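# Shut the toy oven's door and leave everything upright

## Task

Swing the toy oven's door shut, release it so no gripper is touching it, and make sure the oven ends up upright; any toy-food basket, little tea box, wire rack and small red box present must also remain standing.

## Robot and tools

Robot: two arms, left_arm and right_arm, each with a parallel gripper and a wrist camera. Bases (scene frame): left_arm at (+0.051, +0.297, 0) m, right_arm at (+0.028, -0.256, 0) m, both facing +x with small yaw. A fixed camera stand sits behind them.

Frame: one scene frame for everything. Origin at table-top height, halfway between the arms' nominal bases; +x points out over the table, +y toward left_arm, +z up. Arm names do not match left/right in images. A gripper's fingers point along its own +z; they open and close along its y. end_effector_position is the spot between the finger pads, just under 1 cm behind the tips.

execute_actions(actions, cameras): actions is a list of actions; each action is a table of 1 to 15 rows, one row per 1/30 s step; a short table repeats its last row to fill 15 steps. Every row has 14 numbers in [-1, 1]: left_arm dx, dy, dz, rx, ry, rz, opening, then right_arm in the same order. Always send all 14. dx..rz are offsets (not poses) along scene axes, measured from that arm's Hand target at the start of the action; every row counts from that same start, not from the prior row. Scale: 1.0 = 0.6 m for dx, dy, dz and 180 degrees for the rotation vector (rx, ry, rz), which turns about the Hand target's position. Sending the same offset again moves further. Six zeros re-command the current Hand target. opening is absolute: +1 fully open (about 87 mm between pads), +0.5 about 69 mm, 0 about 43, -0.5 about 18, -1 shut. A 0 opening is a real command, so resend the present value to keep a gripper as it is. cameras: list of names, ["all"] or []; an unknown name voids the call. Images come only with an empty actions list or when requested.

move(target, speed, blend, opening_speed, blocking, cameras): straight-line paths for each gripper. target is one 14-number row as above, or a list of up to 15 such rows; every row is an offset from the Hand targets at the move's start, not from the previous row. speed: m/s per arm path, 0.002 to 2.9 (default 0.25), rotation capped at twice that in rad/s; one value or one per row. blend: corner rounding in m for lists (0 = stop at each). opening_speed: rate of opening change per second, at least 0.2. blocking=false returns after about 0.5 s while the move keeps running. Whole move is capped at 10 s. Paths do not avoid obstacles or the other arm; faster moves lag and stray more and hit harder. Route around an arm's own base, not near it. The result adds a move: line with the ending (done, off_target, moving, held, fault) and limits (paced = pose clipped, held = steps withheld). done means at rest within 10 mm and 2 degrees.

wait(seconds 0 to 10, cameras): the robot holds its last command; a running move continues. stop(cameras): brakes the running move. zoom_image(camera, region): camera is cam_high, cam_left_wrist or cam_right_wrist; region [x0, y0, x1, y1] in pixels of that camera's latest image, at most 504 by 504. finished_scene(scene): integer scene number; ends the scene irreversibly; call nothing after it in the same reply.

Results: per arm end_effector_position (m) and end_effector_quat_wxyz in the scene frame, Hand target (the last commanded pose after clipping; next offsets start here), Tool commands, grip_measured (same scale as opening), Joint positions (gripper last, 0 closed to 1 open), Joint velocities (may be omitted when all read as noise), joint torques (include the arm's weight; joints 1-3 wrap at ±28 N m), and for action calls some step readings of position. MOTOR HOT appears at 75 °C; OVER-TEMPERATURE FAULT at 90 °C folds and idles that arm.

Motion notes: each step, commanded orientation is clipped to within 40 degrees of the measured one. Friction and weight can leave a gripper short, low or tilted, especially at long reach; small moves may not happen or go sideways. Check position and orientation after each move and correct with an explicit offset; waiting does not close the gap. An arm that is blocked keeps pushing until you command its target back past the gripper. Reported poses can be off by a few cm.

Gripping: to hold, command an opening about 0.04 below the grip_measured value at first contact; smaller margins grip more gently.

Cameras: cam_high (fixed, overhead from behind), cam_left_wrist, cam_right_wrist, all 896x504. Calibration (K, distortion, T_world_to_cam) is given; fixed-camera pose may be off by about 2 degrees and 9 mm, wrist cameras lag while moving.

Avoid: any contact between the two arms, grippers or wrist cameras (the clearance check does not catch those); slamming the door or hitting the oven, table or fixtures hard; knocking over the basket, tea box, rack or red box; anything leaving the table; releasing a part that is still moving; strain on the camera cables; long pushes toward unreachable poses or stretched holds that heat motors. Loose objects may occasionally be nudged by outside pushes. Close the door with a gentle, slow push, then back the gripper away before finishing.

Each tool is called after "Emit:" by a JSON object that holds its "op" and its "data".

## Session

Emit:
{"op": "execute_actions", "data": {"actions": []}}

Scene clock: 0.00 s.
left_arm: end_effector_position=(+0.4111, +0.1937, +0.2119) grip_measured=+0.964 end_effector_quat_wxyz=(+0.358, +0.246, +0.899, -0.062) | right_arm: end_effector_position=(+0.2681, -0.1990, +0.2820) grip_measured=+0.982 end_effector_quat_wxyz=(+0.537, -0.072, +0.831, +0.128)
Joint positions: left_arm=[-0.201 1.455 1.408 -0.788 0.13 0.238 0.982] | right_arm=[0.046 0.717 1.025 -0.722 -0.249 0.041 0.991]
Joint velocities: within noise
Joint torques (N m): no reading
Heat: left arm: 43 °C; right arm: 42 °C.
Hand target: left_arm +0.4123, +0.1935, +0.2191; +0.368, +0.246, +0.895, -0.062 | right_arm +0.2689, -0.1989, +0.2877; +0.544, -0.073, +0.826, +0.128
Tool commands: left_gripper/opening=+1.0 right_gripper/opening=+1.0

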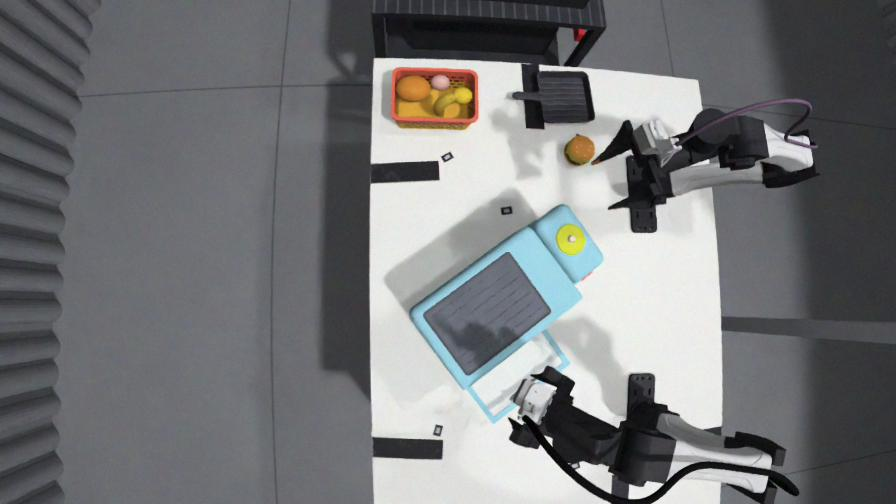

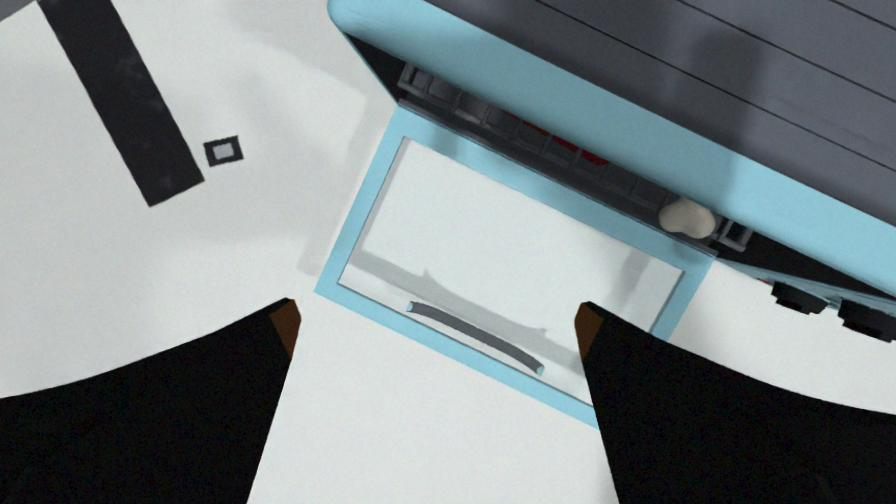

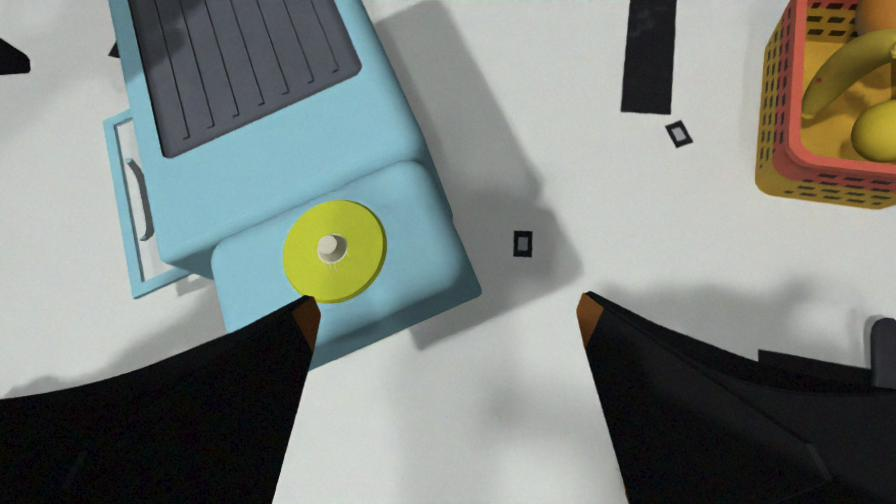

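Emit:
{"op": "zoom_image", "data": {"camera": "cam_left_wrist", "region": [280, 30, 784, 440]}}

Emit:
{"op": "zoom_image", "data": {"camera": "cam_high", "region": [400, 190, 620, 440]}}

Scaled by 1.000.

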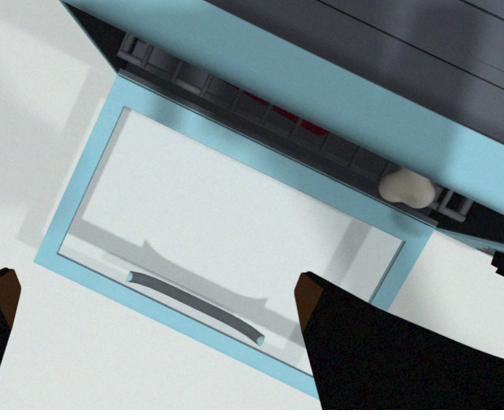

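Scaled by 2.016 from the camera's 896x504 image, which has a finer 1280x720 frame.

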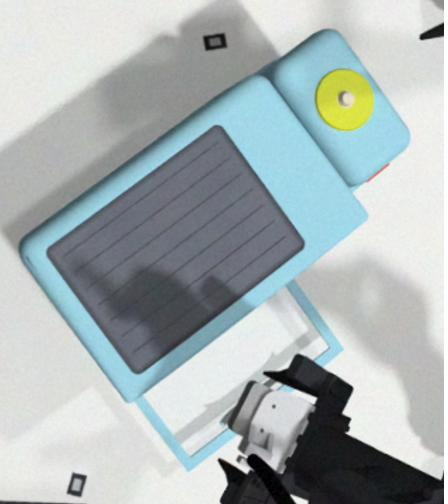

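Emit:
{"op": "move", "data": {"target": [-0.0955, 0.2142, -0.2152, -0.0697, -0.0622, -0.0631, -1, 0, 0, 0, 0, 0, 0, 1], "speed": 0.3, "cameras": ["all"]}}

Scene clock: 5.40 s.
left_arm: end_effector_position=(+0.3482, +0.3189, +0.0859) grip_measured=-1.000 end_effector_quat_wxyz=(+0.458, +0.289, +0.823, -0.175) | right_arm: end_effector_position=(+0.2681, -0.1990, +0.2820) grip_measured=+0.982 end_effector_quat_wxyz=(+0.537, -0.072, +0.831, +0.128)
Joint positions: left_arm=[0.53 1.313 0.695 -0.402 0.915 0.884 0] | right_arm=[0.046 0.717 1.025 -0.722 -0.249 0.041 0.991]
Joint torques (N m): left_arm=[0.49 -3.1 7.28 1.42 0.47 0.07] | right_arm=[-0.69 0.53 8.77 2.3 -0.13 0.11]
Heat: left arm: 43 °C; right arm: 43 °C.
Hand target: left_arm +0.3550, +0.3220, +0.0900; +0.470, +0.296, +0.814, -0.170 | right_arm +0.2689, -0.1989, +0.2877; +0.544, -0.073, +0.826, +0.128
Off the commanded pose: left_arm 0.009 m, 2 deg | right_arm 0.006 m, 1 deg.
move: done
camera_calibration:
cam_left_wrist: T_world_to_cam=[[-0.635034, -0.771966, 0.0282931, 0.462326], [-0.765401, 0.623841, -0.158066, 0.103624], [0.104371, -0.122033, -0.987023, 0.229224], [0, 0, 0, 1]] pos_world=[0.348982, 0.320228, 0.229549]

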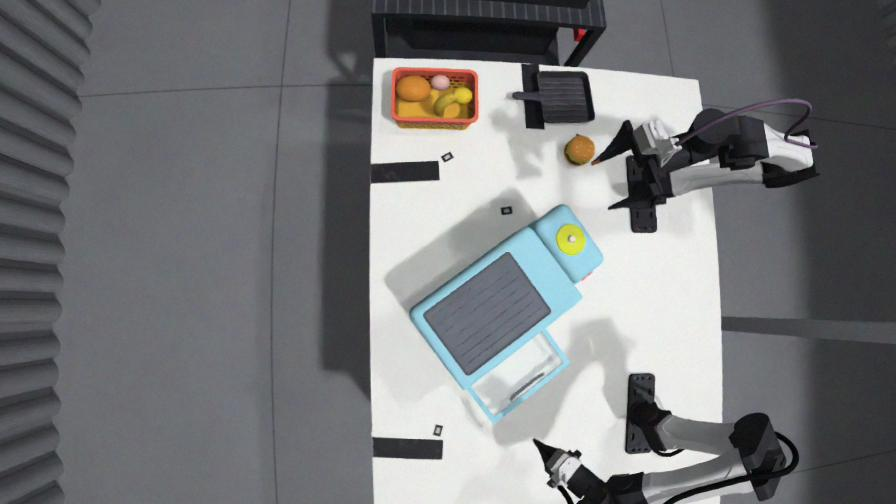

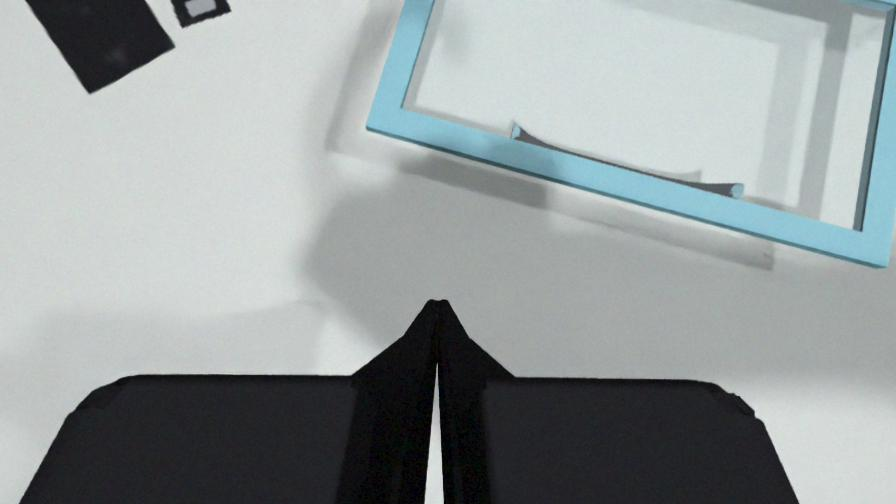

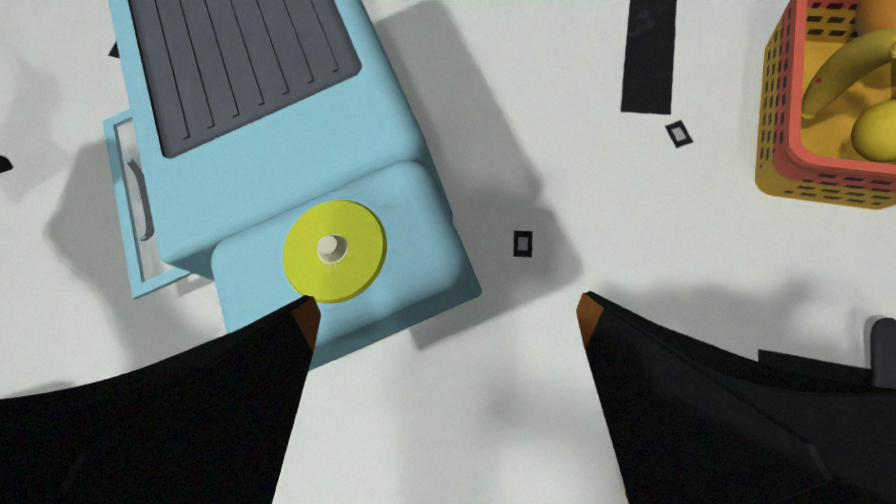

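Emit:
{"op": "move", "data": {"target": [0.0233, -0.0287, -0.1133, -0.0393, -0.0468, 0, -1, 0, 0, 0, 0, 0, 0, 1], "speed": 0.15, "cameras": ["cam_left_wrist", "cam_high"]}}

Scene clock: 9.57 s.
left_arm: end_effector_position=(+0.3698, +0.3080, +0.0234) grip_measured=-1.000 end_effector_quat_wxyz=(+0.543, +0.275, +0.770, -0.193) | right_arm: end_effector_position=(+0.2681, -0.1990, +0.2820) grip_measured=+0.982 end_effector_quat_wxyz=(+0.537, -0.072, +0.831, +0.128)
Joint positions: left_arm=[0.53 1.597 0.403 0.453 1.049 0.673 0] | right_arm=[0.046 0.717 1.025 -0.722 -0.249 0.041 0.991]
Joint torques (N m): left_arm=[-0.29 -3.84 3.73 1.66 0.39 -0.02] | right_arm=[-0.68 0.54 8.77 2.3 -0.12 0.11]
Heat: left arm: 44 °C; right arm: 43 °C.
Hand target: left_arm +0.3691, +0.3049, +0.0220; +0.545, +0.278, +0.765, -0.198 | right_arm +0.2689, -0.1989, +0.2877; +0.544, -0.073, +0.826, +0.128
Off the commanded pose: left_arm 0.004 m, 1 deg | right_arm 0.006 m, 1 deg.
move: done
camera_calibration:
cam_left_wrist: T_world_to_cam=[[-0.633485, -0.773753, 0.00182216, 0.469962], [-0.723943, 0.591871, -0.354394, 0.116177], [0.273135, -0.225823, -0.935094, 0.13228], [0, 0, 0, 1]] pos_world=[0.345689, 0.324744, 0.16401]
Images, in order (width x height): cam_high 896x504, cam_left_wrist 896x504.

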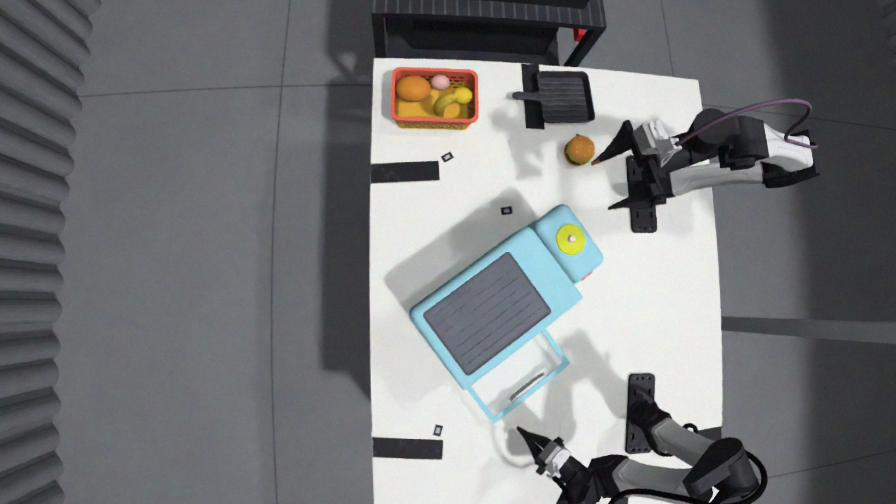

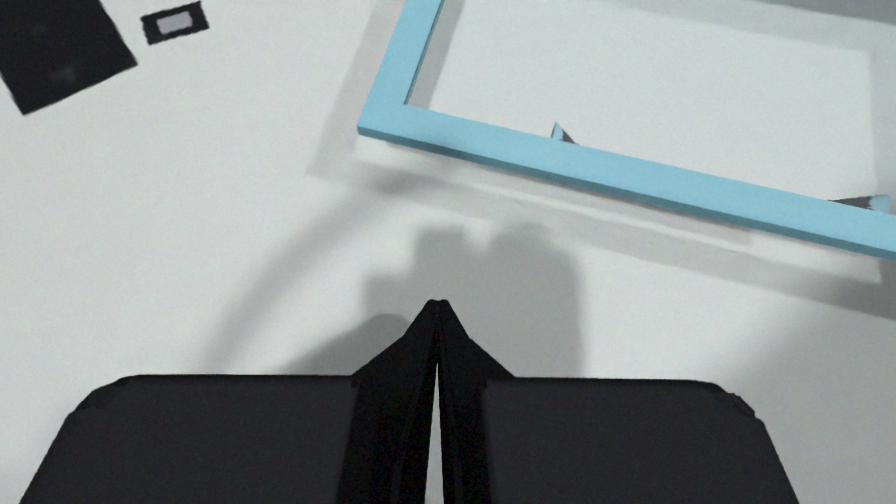

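Emit:
{"op": "move", "data": {"target": [[0.0943,-0.0793,-0.0117,0,0,0,-1,0,0,0,0,0,0,1],[0.0992,-0.0867,0.095,0.0822,0.0979,0,-1,0,0,0,0,0,0,1]], "speed": 0.12, "blend": [0.003,0], "cameras": ["cam_left_wrist", "cam_high"]}}

Scene clock: 14.10 s.
left_arm: end_effector_position=(+0.4066, +0.2577, +0.0522) grip_measured=-1.000 end_effector_quat_wxyz=(+0.338, +0.292, +0.881, -0.153) | right_arm: end_effector_position=(+0.2681, -0.1990, +0.2820) grip_measured=+0.982 end_effector_quat_wxyz=(+0.537, -0.072, +0.831, +0.128)
Joint positions: left_arm=[0.131 1.587 0.908 -0.322 0.534 0.567 0] | right_arm=[0.046 0.717 1.025 -0.722 -0.249 0.041 0.991]
Joint torques (N m): left_arm=[-1.29 -8.72 9.95 1.7 0.27 0.08] | right_arm=[-0.68 0.54 8.77 2.3 -0.12 0.11]
Heat: left arm: 44 °C; right arm: 44 °C.
Hand target: left_arm +0.4285, +0.2527, +0.0789; +0.382, +0.313, +0.859, -0.138 | right_arm +0.2689, -0.1989, +0.2877; +0.544, -0.073, +0.826, +0.128
Off the commanded pose: left_arm 0.035 m, 6 deg | right_arm 0.006 m, 1 deg.
move: off_target (left_arm)
camera_calibration:
cam_left_wrist: T_world_to_cam=[[-0.617564, -0.782863, 0.0757645, 0.44634], [-0.775488, 0.622147, 0.107479, 0.171774], [-0.131278, 0.00762045, -0.991316, 0.245037], [0, 0, 0, 1]] pos_world=[0.44102, 0.240688, 0.19063]
Images, in order (width x height): cam_high 896x504, cam_left_wrist 896x504.

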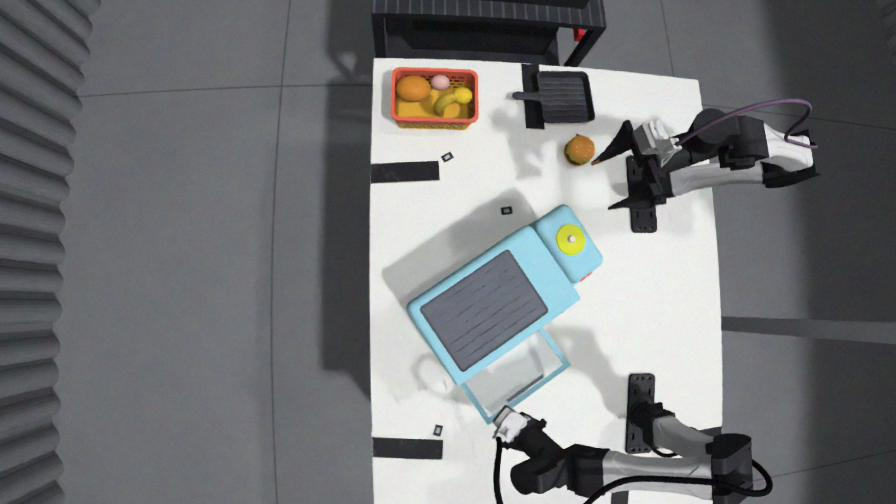

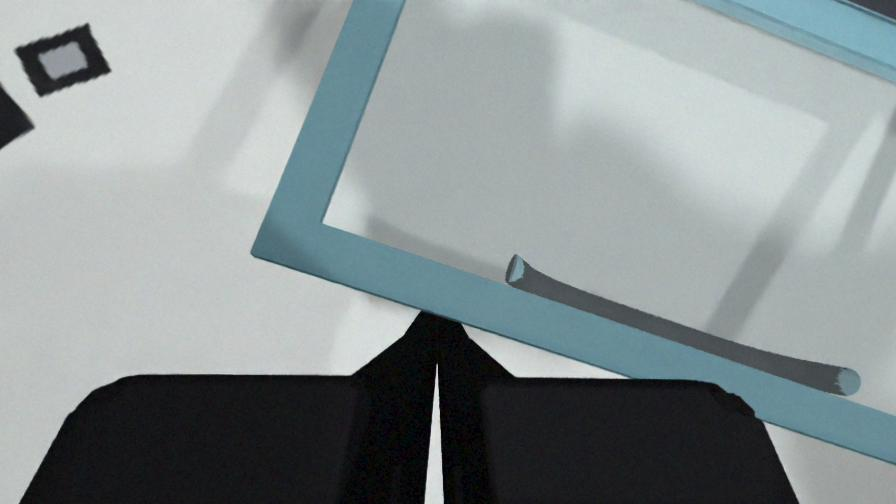

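Emit:
{"op": "move", "data": {"target": [0.0185,-0.004,-0.0448,-0.0714,-0.0851,0,-1,0,0,0,0,0,0,1], "speed": 0.12, "cameras": ["cam_left_wrist"]}}

Scene clock: 18.17 s.
left_arm: end_effector_position=(+0.4372, +0.2545, +0.0508) grip_measured=-1.000 end_effector_quat_wxyz=(+0.516, +0.277, +0.789, -0.186) | right_arm: end_effector_position=(+0.2681, -0.1990, +0.2820) grip_measured=+0.982 end_effector_quat_wxyz=(+0.537, -0.072, +0.831, +0.128)
Joint positions: left_arm=[0.221 1.636 0.617 0.435 0.768 0.422 0] | right_arm=[0.046 0.717 1.025 -0.722 -0.249 0.041 0.991]
Joint torques (N m): left_arm=[-0.49 -5.03 5.05 2.11 0.3 -0.05] | right_arm=[-0.68 0.54 8.76 2.3 -0.12 0.11]
Heat: left arm: 45 °C; right arm: 44 °C.
Hand target: left_arm +0.4397, +0.2505, +0.0520; +0.525, +0.283, +0.780, -0.190 | right_arm +0.2689, -0.1989, +0.2877; +0.544, -0.073, +0.826, +0.128
Off the commanded pose: left_arm 0.005 m, 2 deg | right_arm 0.006 m, 1 deg.
move: done
camera_calibration:
cam_left_wrist: T_world_to_cam=[[-0.628801, -0.777469, 0.0123206, 0.469609], [-0.74574, 0.598501, -0.292691, 0.211024], [0.220184, -0.193233, -0.956128, 0.143328], [0, 0, 0, 1]] pos_world=[0.421101, 0.266504, 0.193019]
Images, in order (width x height): cam_left_wrist 896x504.

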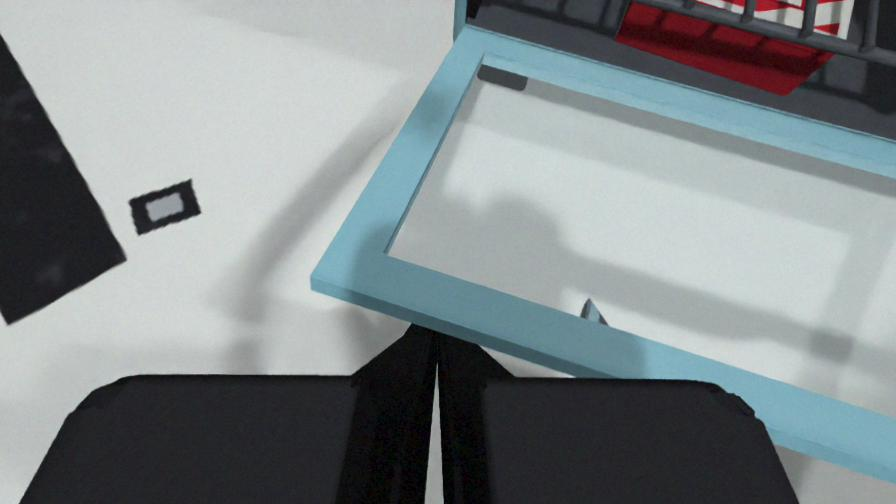

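Emit:
{"op": "move", "data": {"target": [[0.0115,-0.0252,0.005,0,0,0,-1,0,0,0,0,0,0,1],[0.0143,-0.0292,0.09,0.0572,0.0681,0,-1,0,0,0,0,0,0,1]], "speed": 0.12, "blend": [0.003,0], "cameras": ["cam_left_wrist", "cam_high"]}}

Scene clock: 21.57 s.
left_arm: end_effector_position=(+0.4410, +0.2339, +0.0929) grip_measured=-1.000 end_effector_quat_wxyz=(+0.399, +0.299, +0.852, -0.159) | right_arm: end_effector_position=(+0.2681, -0.1990, +0.2820) grip_measured=+0.982 end_effector_quat_wxyz=(+0.537, -0.072, +0.831, +0.128)
Joint positions: left_arm=[0.078 1.578 0.987 -0.246 0.557 0.488 0] | right_arm=[0.046 0.717 1.025 -0.722 -0.249 0.041 0.991]
Joint torques (N m): left_arm=[-0.73 -7.45 9.46 1.43 0.03 0.08] | right_arm=[-0.69 0.54 8.77 2.3 -0.13 0.11]
Heat: left arm: 45 °C; right arm: 44 °C.
Hand target: left_arm +0.4482, +0.2329, +0.1061; +0.412, +0.307, +0.845, -0.149 | right_arm +0.2689, -0.1989, +0.2877; +0.544, -0.073, +0.826, +0.128
Off the commanded pose: left_arm 0.015 m, 2 deg | right_arm 0.006 m, 1 deg.
move: off_target (left_arm)
camera_calibration:
cam_left_wrist: T_world_to_cam=[[-0.635841, -0.770946, 0.0367247, 0.454744], [-0.771799, 0.63545, -0.0229894, 0.21642], [-0.00561321, -0.0429617, -0.999061, 0.247171], [0, 0, 0, 1]] pos_world=[0.457566, 0.223678, 0.235214]
Images, in order (width x height): cam_high 896x504, cam_left_wrist 896x504.

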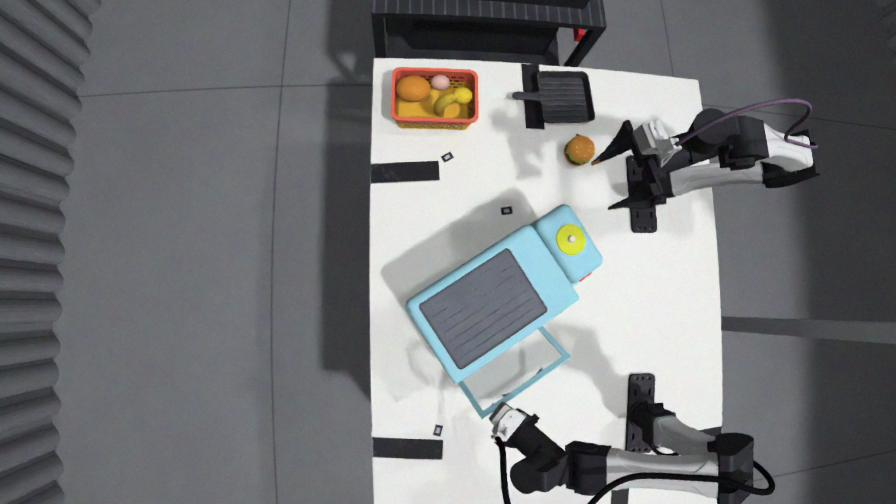

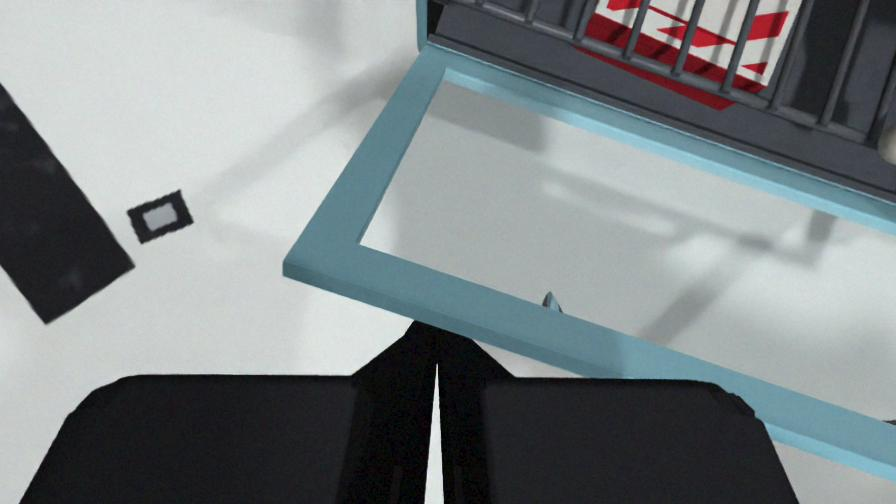

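Emit:
{"op": "move", "data": {"target": [[0.0268,-0.0352,0.0433,0.0607,0.0723,0,-1,0,0,0,0,0,0,1],[0.0507,-0.0693,0.0633,0.1072,0.1277,0,-1,0,0,0,0,0,0,1]], "speed": 0.12, "blend": [0.005,0], "cameras": ["cam_left_wrist", "cam_high"]}}

Scene clock: 25.57 s.
left_arm: end_effector_position=(+0.4754, +0.1923, +0.1446) grip_measured=-1.000 end_effector_quat_wxyz=(+0.182, +0.337, +0.921, -0.070) | right_arm: end_effector_position=(+0.2681, -0.1990, +0.2820) grip_measured=+0.982 end_effector_quat_wxyz=(+0.537, -0.072, +0.831, +0.128)
Joint positions: left_arm=[-0.164 2.035 1.965 -1.153 0.188 0.458 0] | right_arm=[0.046 0.717 1.025 -0.722 -0.249 0.041 0.991]
Joint torques (N m): left_arm=[-0.58 -8.49 9.09 0.9 -0.13 -0.06] | right_arm=[-0.69 0.54 8.77 2.3 -0.12 0.11]
Heat: left arm: 45 °C; right arm: 44 °C.
Hand target: left_arm +0.4787, +0.1913, +0.1441; +0.179, +0.336, +0.923, -0.064 | right_arm +0.2689, -0.1989, +0.2877; +0.544, -0.073, +0.826, +0.128
Off the commanded pose: left_arm 0.003 m, 1 deg | right_arm 0.006 m, 1 deg.
move: done
camera_calibration:
cam_left_wrist: T_world_to_cam=[[-0.643808, -0.765122, 0.0099589, 0.449197], [-0.678564, 0.576893, 0.454692, 0.168406], [-0.35364, 0.285977, -0.890593, 0.383758], [0, 0, 0, 1]] pos_world=[0.539183, 0.136792, 0.260726]
Images, in order (width x height): cam_high 896x504, cam_left_wrist 896x504.

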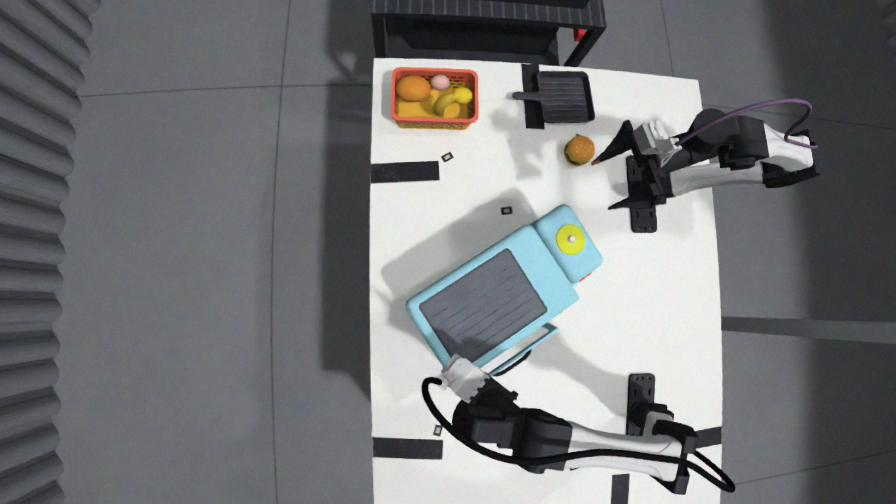

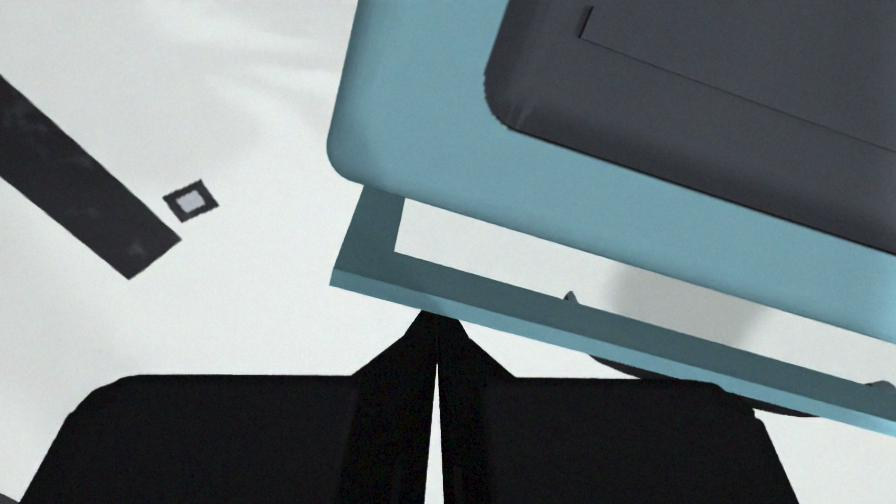

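Emit:
{"op": "move", "data": {"target": [0.0367,-0.0527,0.01,0,0,0,-1,0,0,0,0,0,0,1], "speed": 0.1, "cameras": ["cam_left_wrist", "cam_high", "cam_right_wrist"]}}

Scene clock: 27.07 s.
left_arm: end_effector_position=(+0.4919, +0.1708, +0.1510) grip_measured=-1.000 end_effector_quat_wxyz=(+0.167, +0.332, +0.926, -0.061) | right_arm: end_effector_position=(+0.2681, -0.1990, +0.2820) grip_measured=+0.982 end_effector_quat_wxyz=(+0.537, -0.072, +0.831, +0.128)
Joint positions: left_arm=[-0.214 2.187 2.232 -1.29 0.147 0.405 0] | right_arm=[0.046 0.717 1.025 -0.722 -0.249 0.041 0.991]
Joint torques (N m): left_arm=[-1.35 -9.1 9.01 1.21 0.06 -0.07] | right_arm=[-0.69 0.53 8.77 2.3 -0.13 0.11]
Heat: left arm: 45 °C; right arm: 44 °C.
Hand target: left_arm +0.5007, +0.1597, +0.1499; +0.179, +0.336, +0.923, -0.064 | right_arm +0.2689, -0.1989, +0.2877; +0.544, -0.073, +0.826, +0.128
Off the commanded pose: left_arm 0.014 m, 2 deg | right_arm 0.006 m, 1 deg.
move: off_target (left_arm)
camera_calibration:
cam_left_wrist: T_world_to_cam=[[-0.633517, -0.773715, 0.00461546, 0.440607], [-0.67445, 0.555142, 0.48676, 0.185841], [-0.379176, 0.305258, -0.873524, 0.408146], [0, 0, 0, 1]] pos_world=[0.559231, 0.113147, 0.264032]

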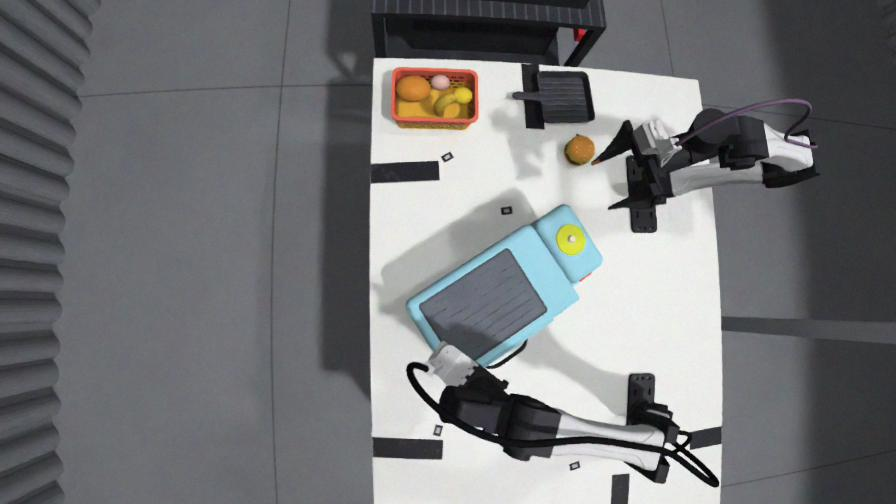

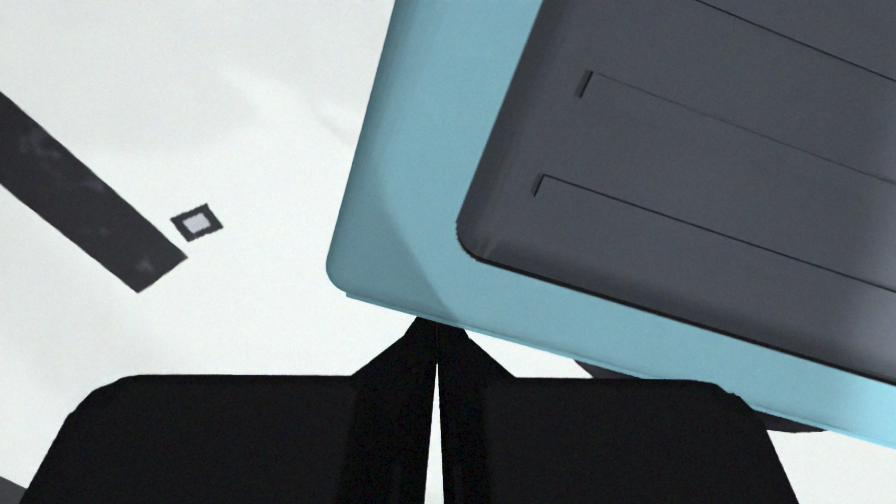

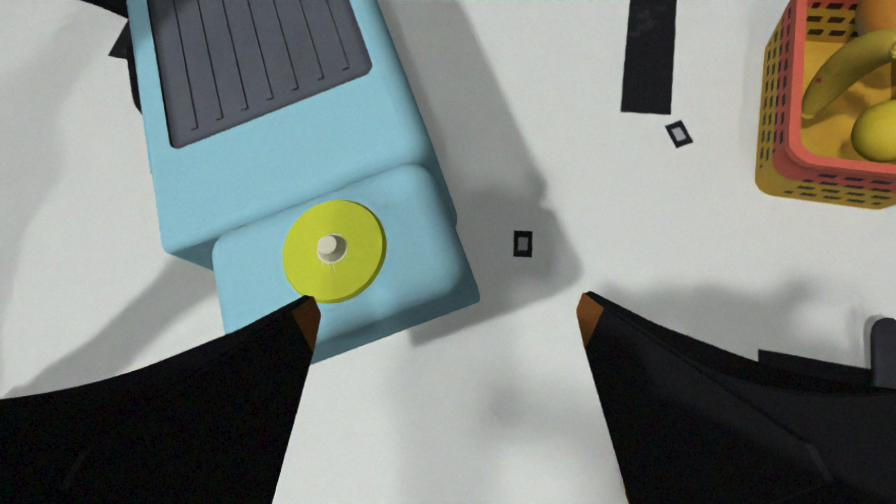

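Emit:
{"op": "move", "data": {"target": [0.0143,-0.0205,0,0,0,0,-1,0,0,0,0,0,0,1], "speed": 0.08, "cameras": ["cam_left_wrist", "cam_high", "cam_right_wrist"]}}

Scene clock: 28.13 s.
left_arm: end_effector_position=(+0.4914, +0.1707, +0.1520) grip_measured=-1.000 end_effector_quat_wxyz=(+0.147, +0.328, +0.932, -0.049) | right_arm: end_effector_position=(+0.2681, -0.1990, +0.2820) grip_measured=+0.982 end_effector_quat_wxyz=(+0.537, -0.072, +0.831, +0.128)
Joint positions: left_arm=[-0.225 2.251 2.35 -1.382 0.116 0.389 0] | right_arm=[0.046 0.717 1.025 -0.722 -0.249 0.041 0.991]
Joint torques (N m): left_arm=[-2.1 -9.03 8.91 1.6 0.33 -0.1] | right_arm=[-0.68 0.53 8.77 2.3 -0.12 0.11]
Heat: left arm: 45 °C; right arm: 44 °C.
Hand target: left_arm +0.5093, +0.1474, +0.1501; +0.179, +0.336, +0.923, -0.064 | right_arm +0.2689, -0.1989, +0.2877; +0.544, -0.073, +0.826, +0.128
Off the commanded pose: left_arm 0.029 m, 4 deg | right_arm 0.006 m, 1 deg.
move: off_target (left_arm)
camera_calibration:
cam_left_wrist: T_world_to_cam=[[-0.622755, -0.782415, -0.00169436, 0.437247], [-0.665624, 0.528656, 0.526753, 0.179227], [-0.411243, 0.329166, -0.850017, 0.416947], [0, 0, 0, 1]] pos_world=[0.563062, 0.110115, 0.260744]

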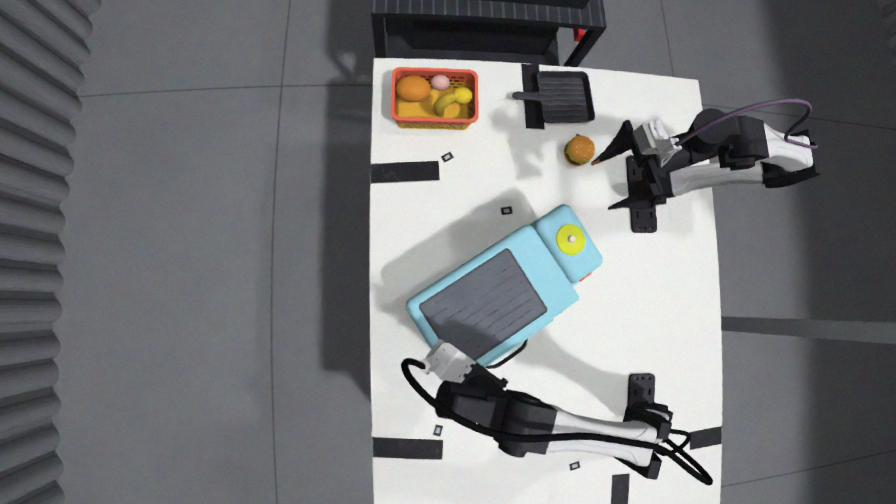

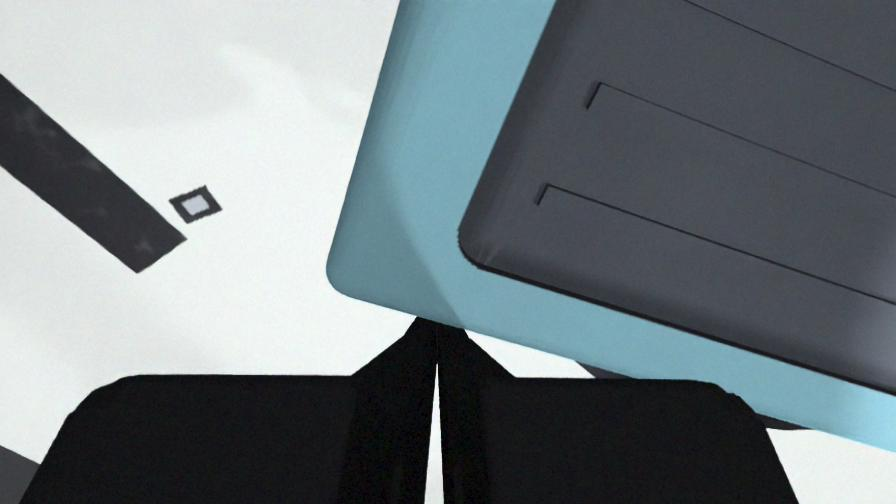

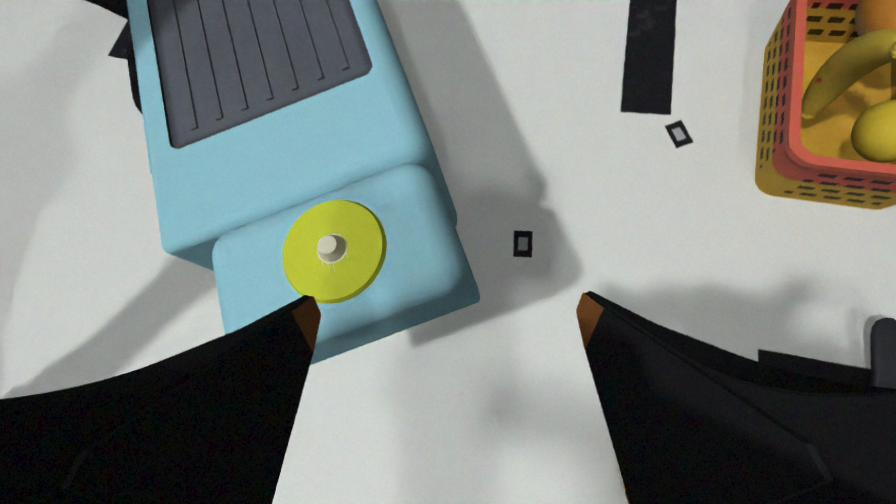

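Emit:
{"op": "move", "data": {"target": [-0.14,0.2,0.033,0,0,0,-1,0,0,0,0,0,0,1], "speed": 0.15, "cameras": ["cam_left_wrist", "cam_high"]}}

Scene clock: 30.00 s.
left_arm: end_effector_position=(+0.4247, +0.2690, +0.1581) grip_measured=-1.000 end_effector_quat_wxyz=(+0.154, +0.331, +0.929, -0.064) | right_arm: end_effector_position=(+0.2681, -0.1990, +0.2820) grip_measured=+0.982 end_effector_quat_wxyz=(+0.537, -0.072, +0.831, +0.128)
Joint positions: left_arm=[0.006 1.853 1.78 -1.236 0.214 0.617 0] | right_arm=[0.046 0.717 1.025 -0.722 -0.249 0.041 0.991]
Joint torques (N m): left_arm=[0.17 -11.63 5.2 1.06 0.22 0.08] | right_arm=[-0.69 0.54 8.77 2.3 -0.12 0.11]
Heat: left arm: 44 °C; right arm: 44 °C.
Hand target: left_arm +0.4252, +0.2674, +0.1698; +0.179, +0.336, +0.923, -0.064 | right_arm +0.2689, -0.1989, +0.2877; +0.544, -0.073, +0.826, +0.128
Off the commanded pose: left_arm 0.012 m, 3 deg | right_arm 0.006 m, 1 deg.
move: off_target (left_arm)
camera_calibration:
cam_left_wrist: T_world_to_cam=[[-0.632873, -0.773989, 0.0203199, 0.471275], [-0.661702, 0.554312, 0.504865, 0.0746184], [-0.402024, 0.306069, -0.862959, 0.366751], [0, 0, 0, 1]] pos_world=[0.495075, 0.211149, 0.269242]
Images, in order (width x height): cam_high 896x504, cam_left_wrist 896x504.

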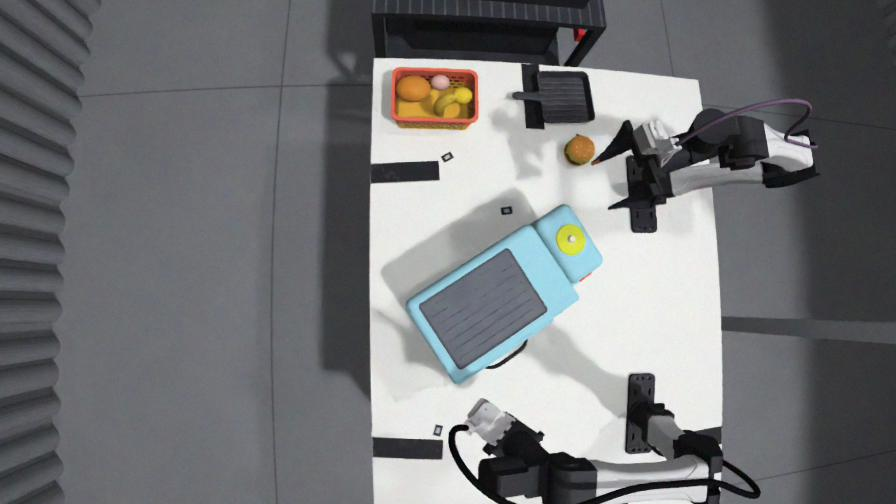

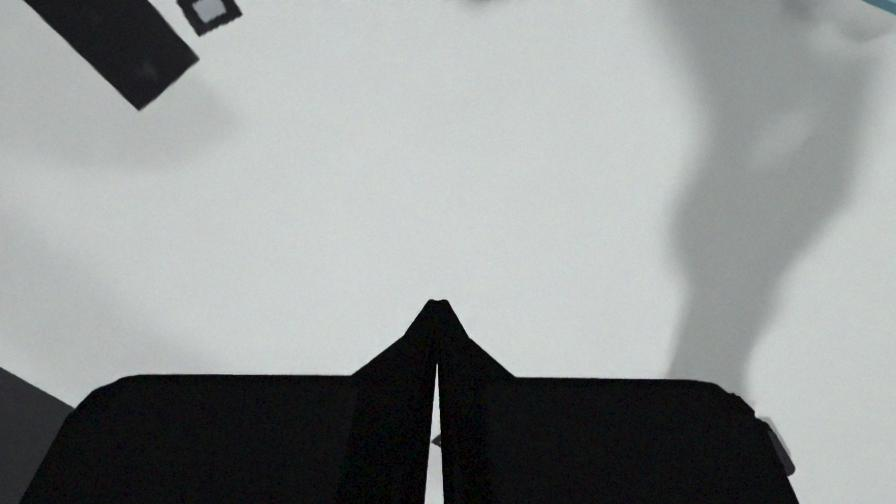

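Emit:
{"op": "finished_scene", "data": {"scene": 1}}

The scene is finished: the task was done.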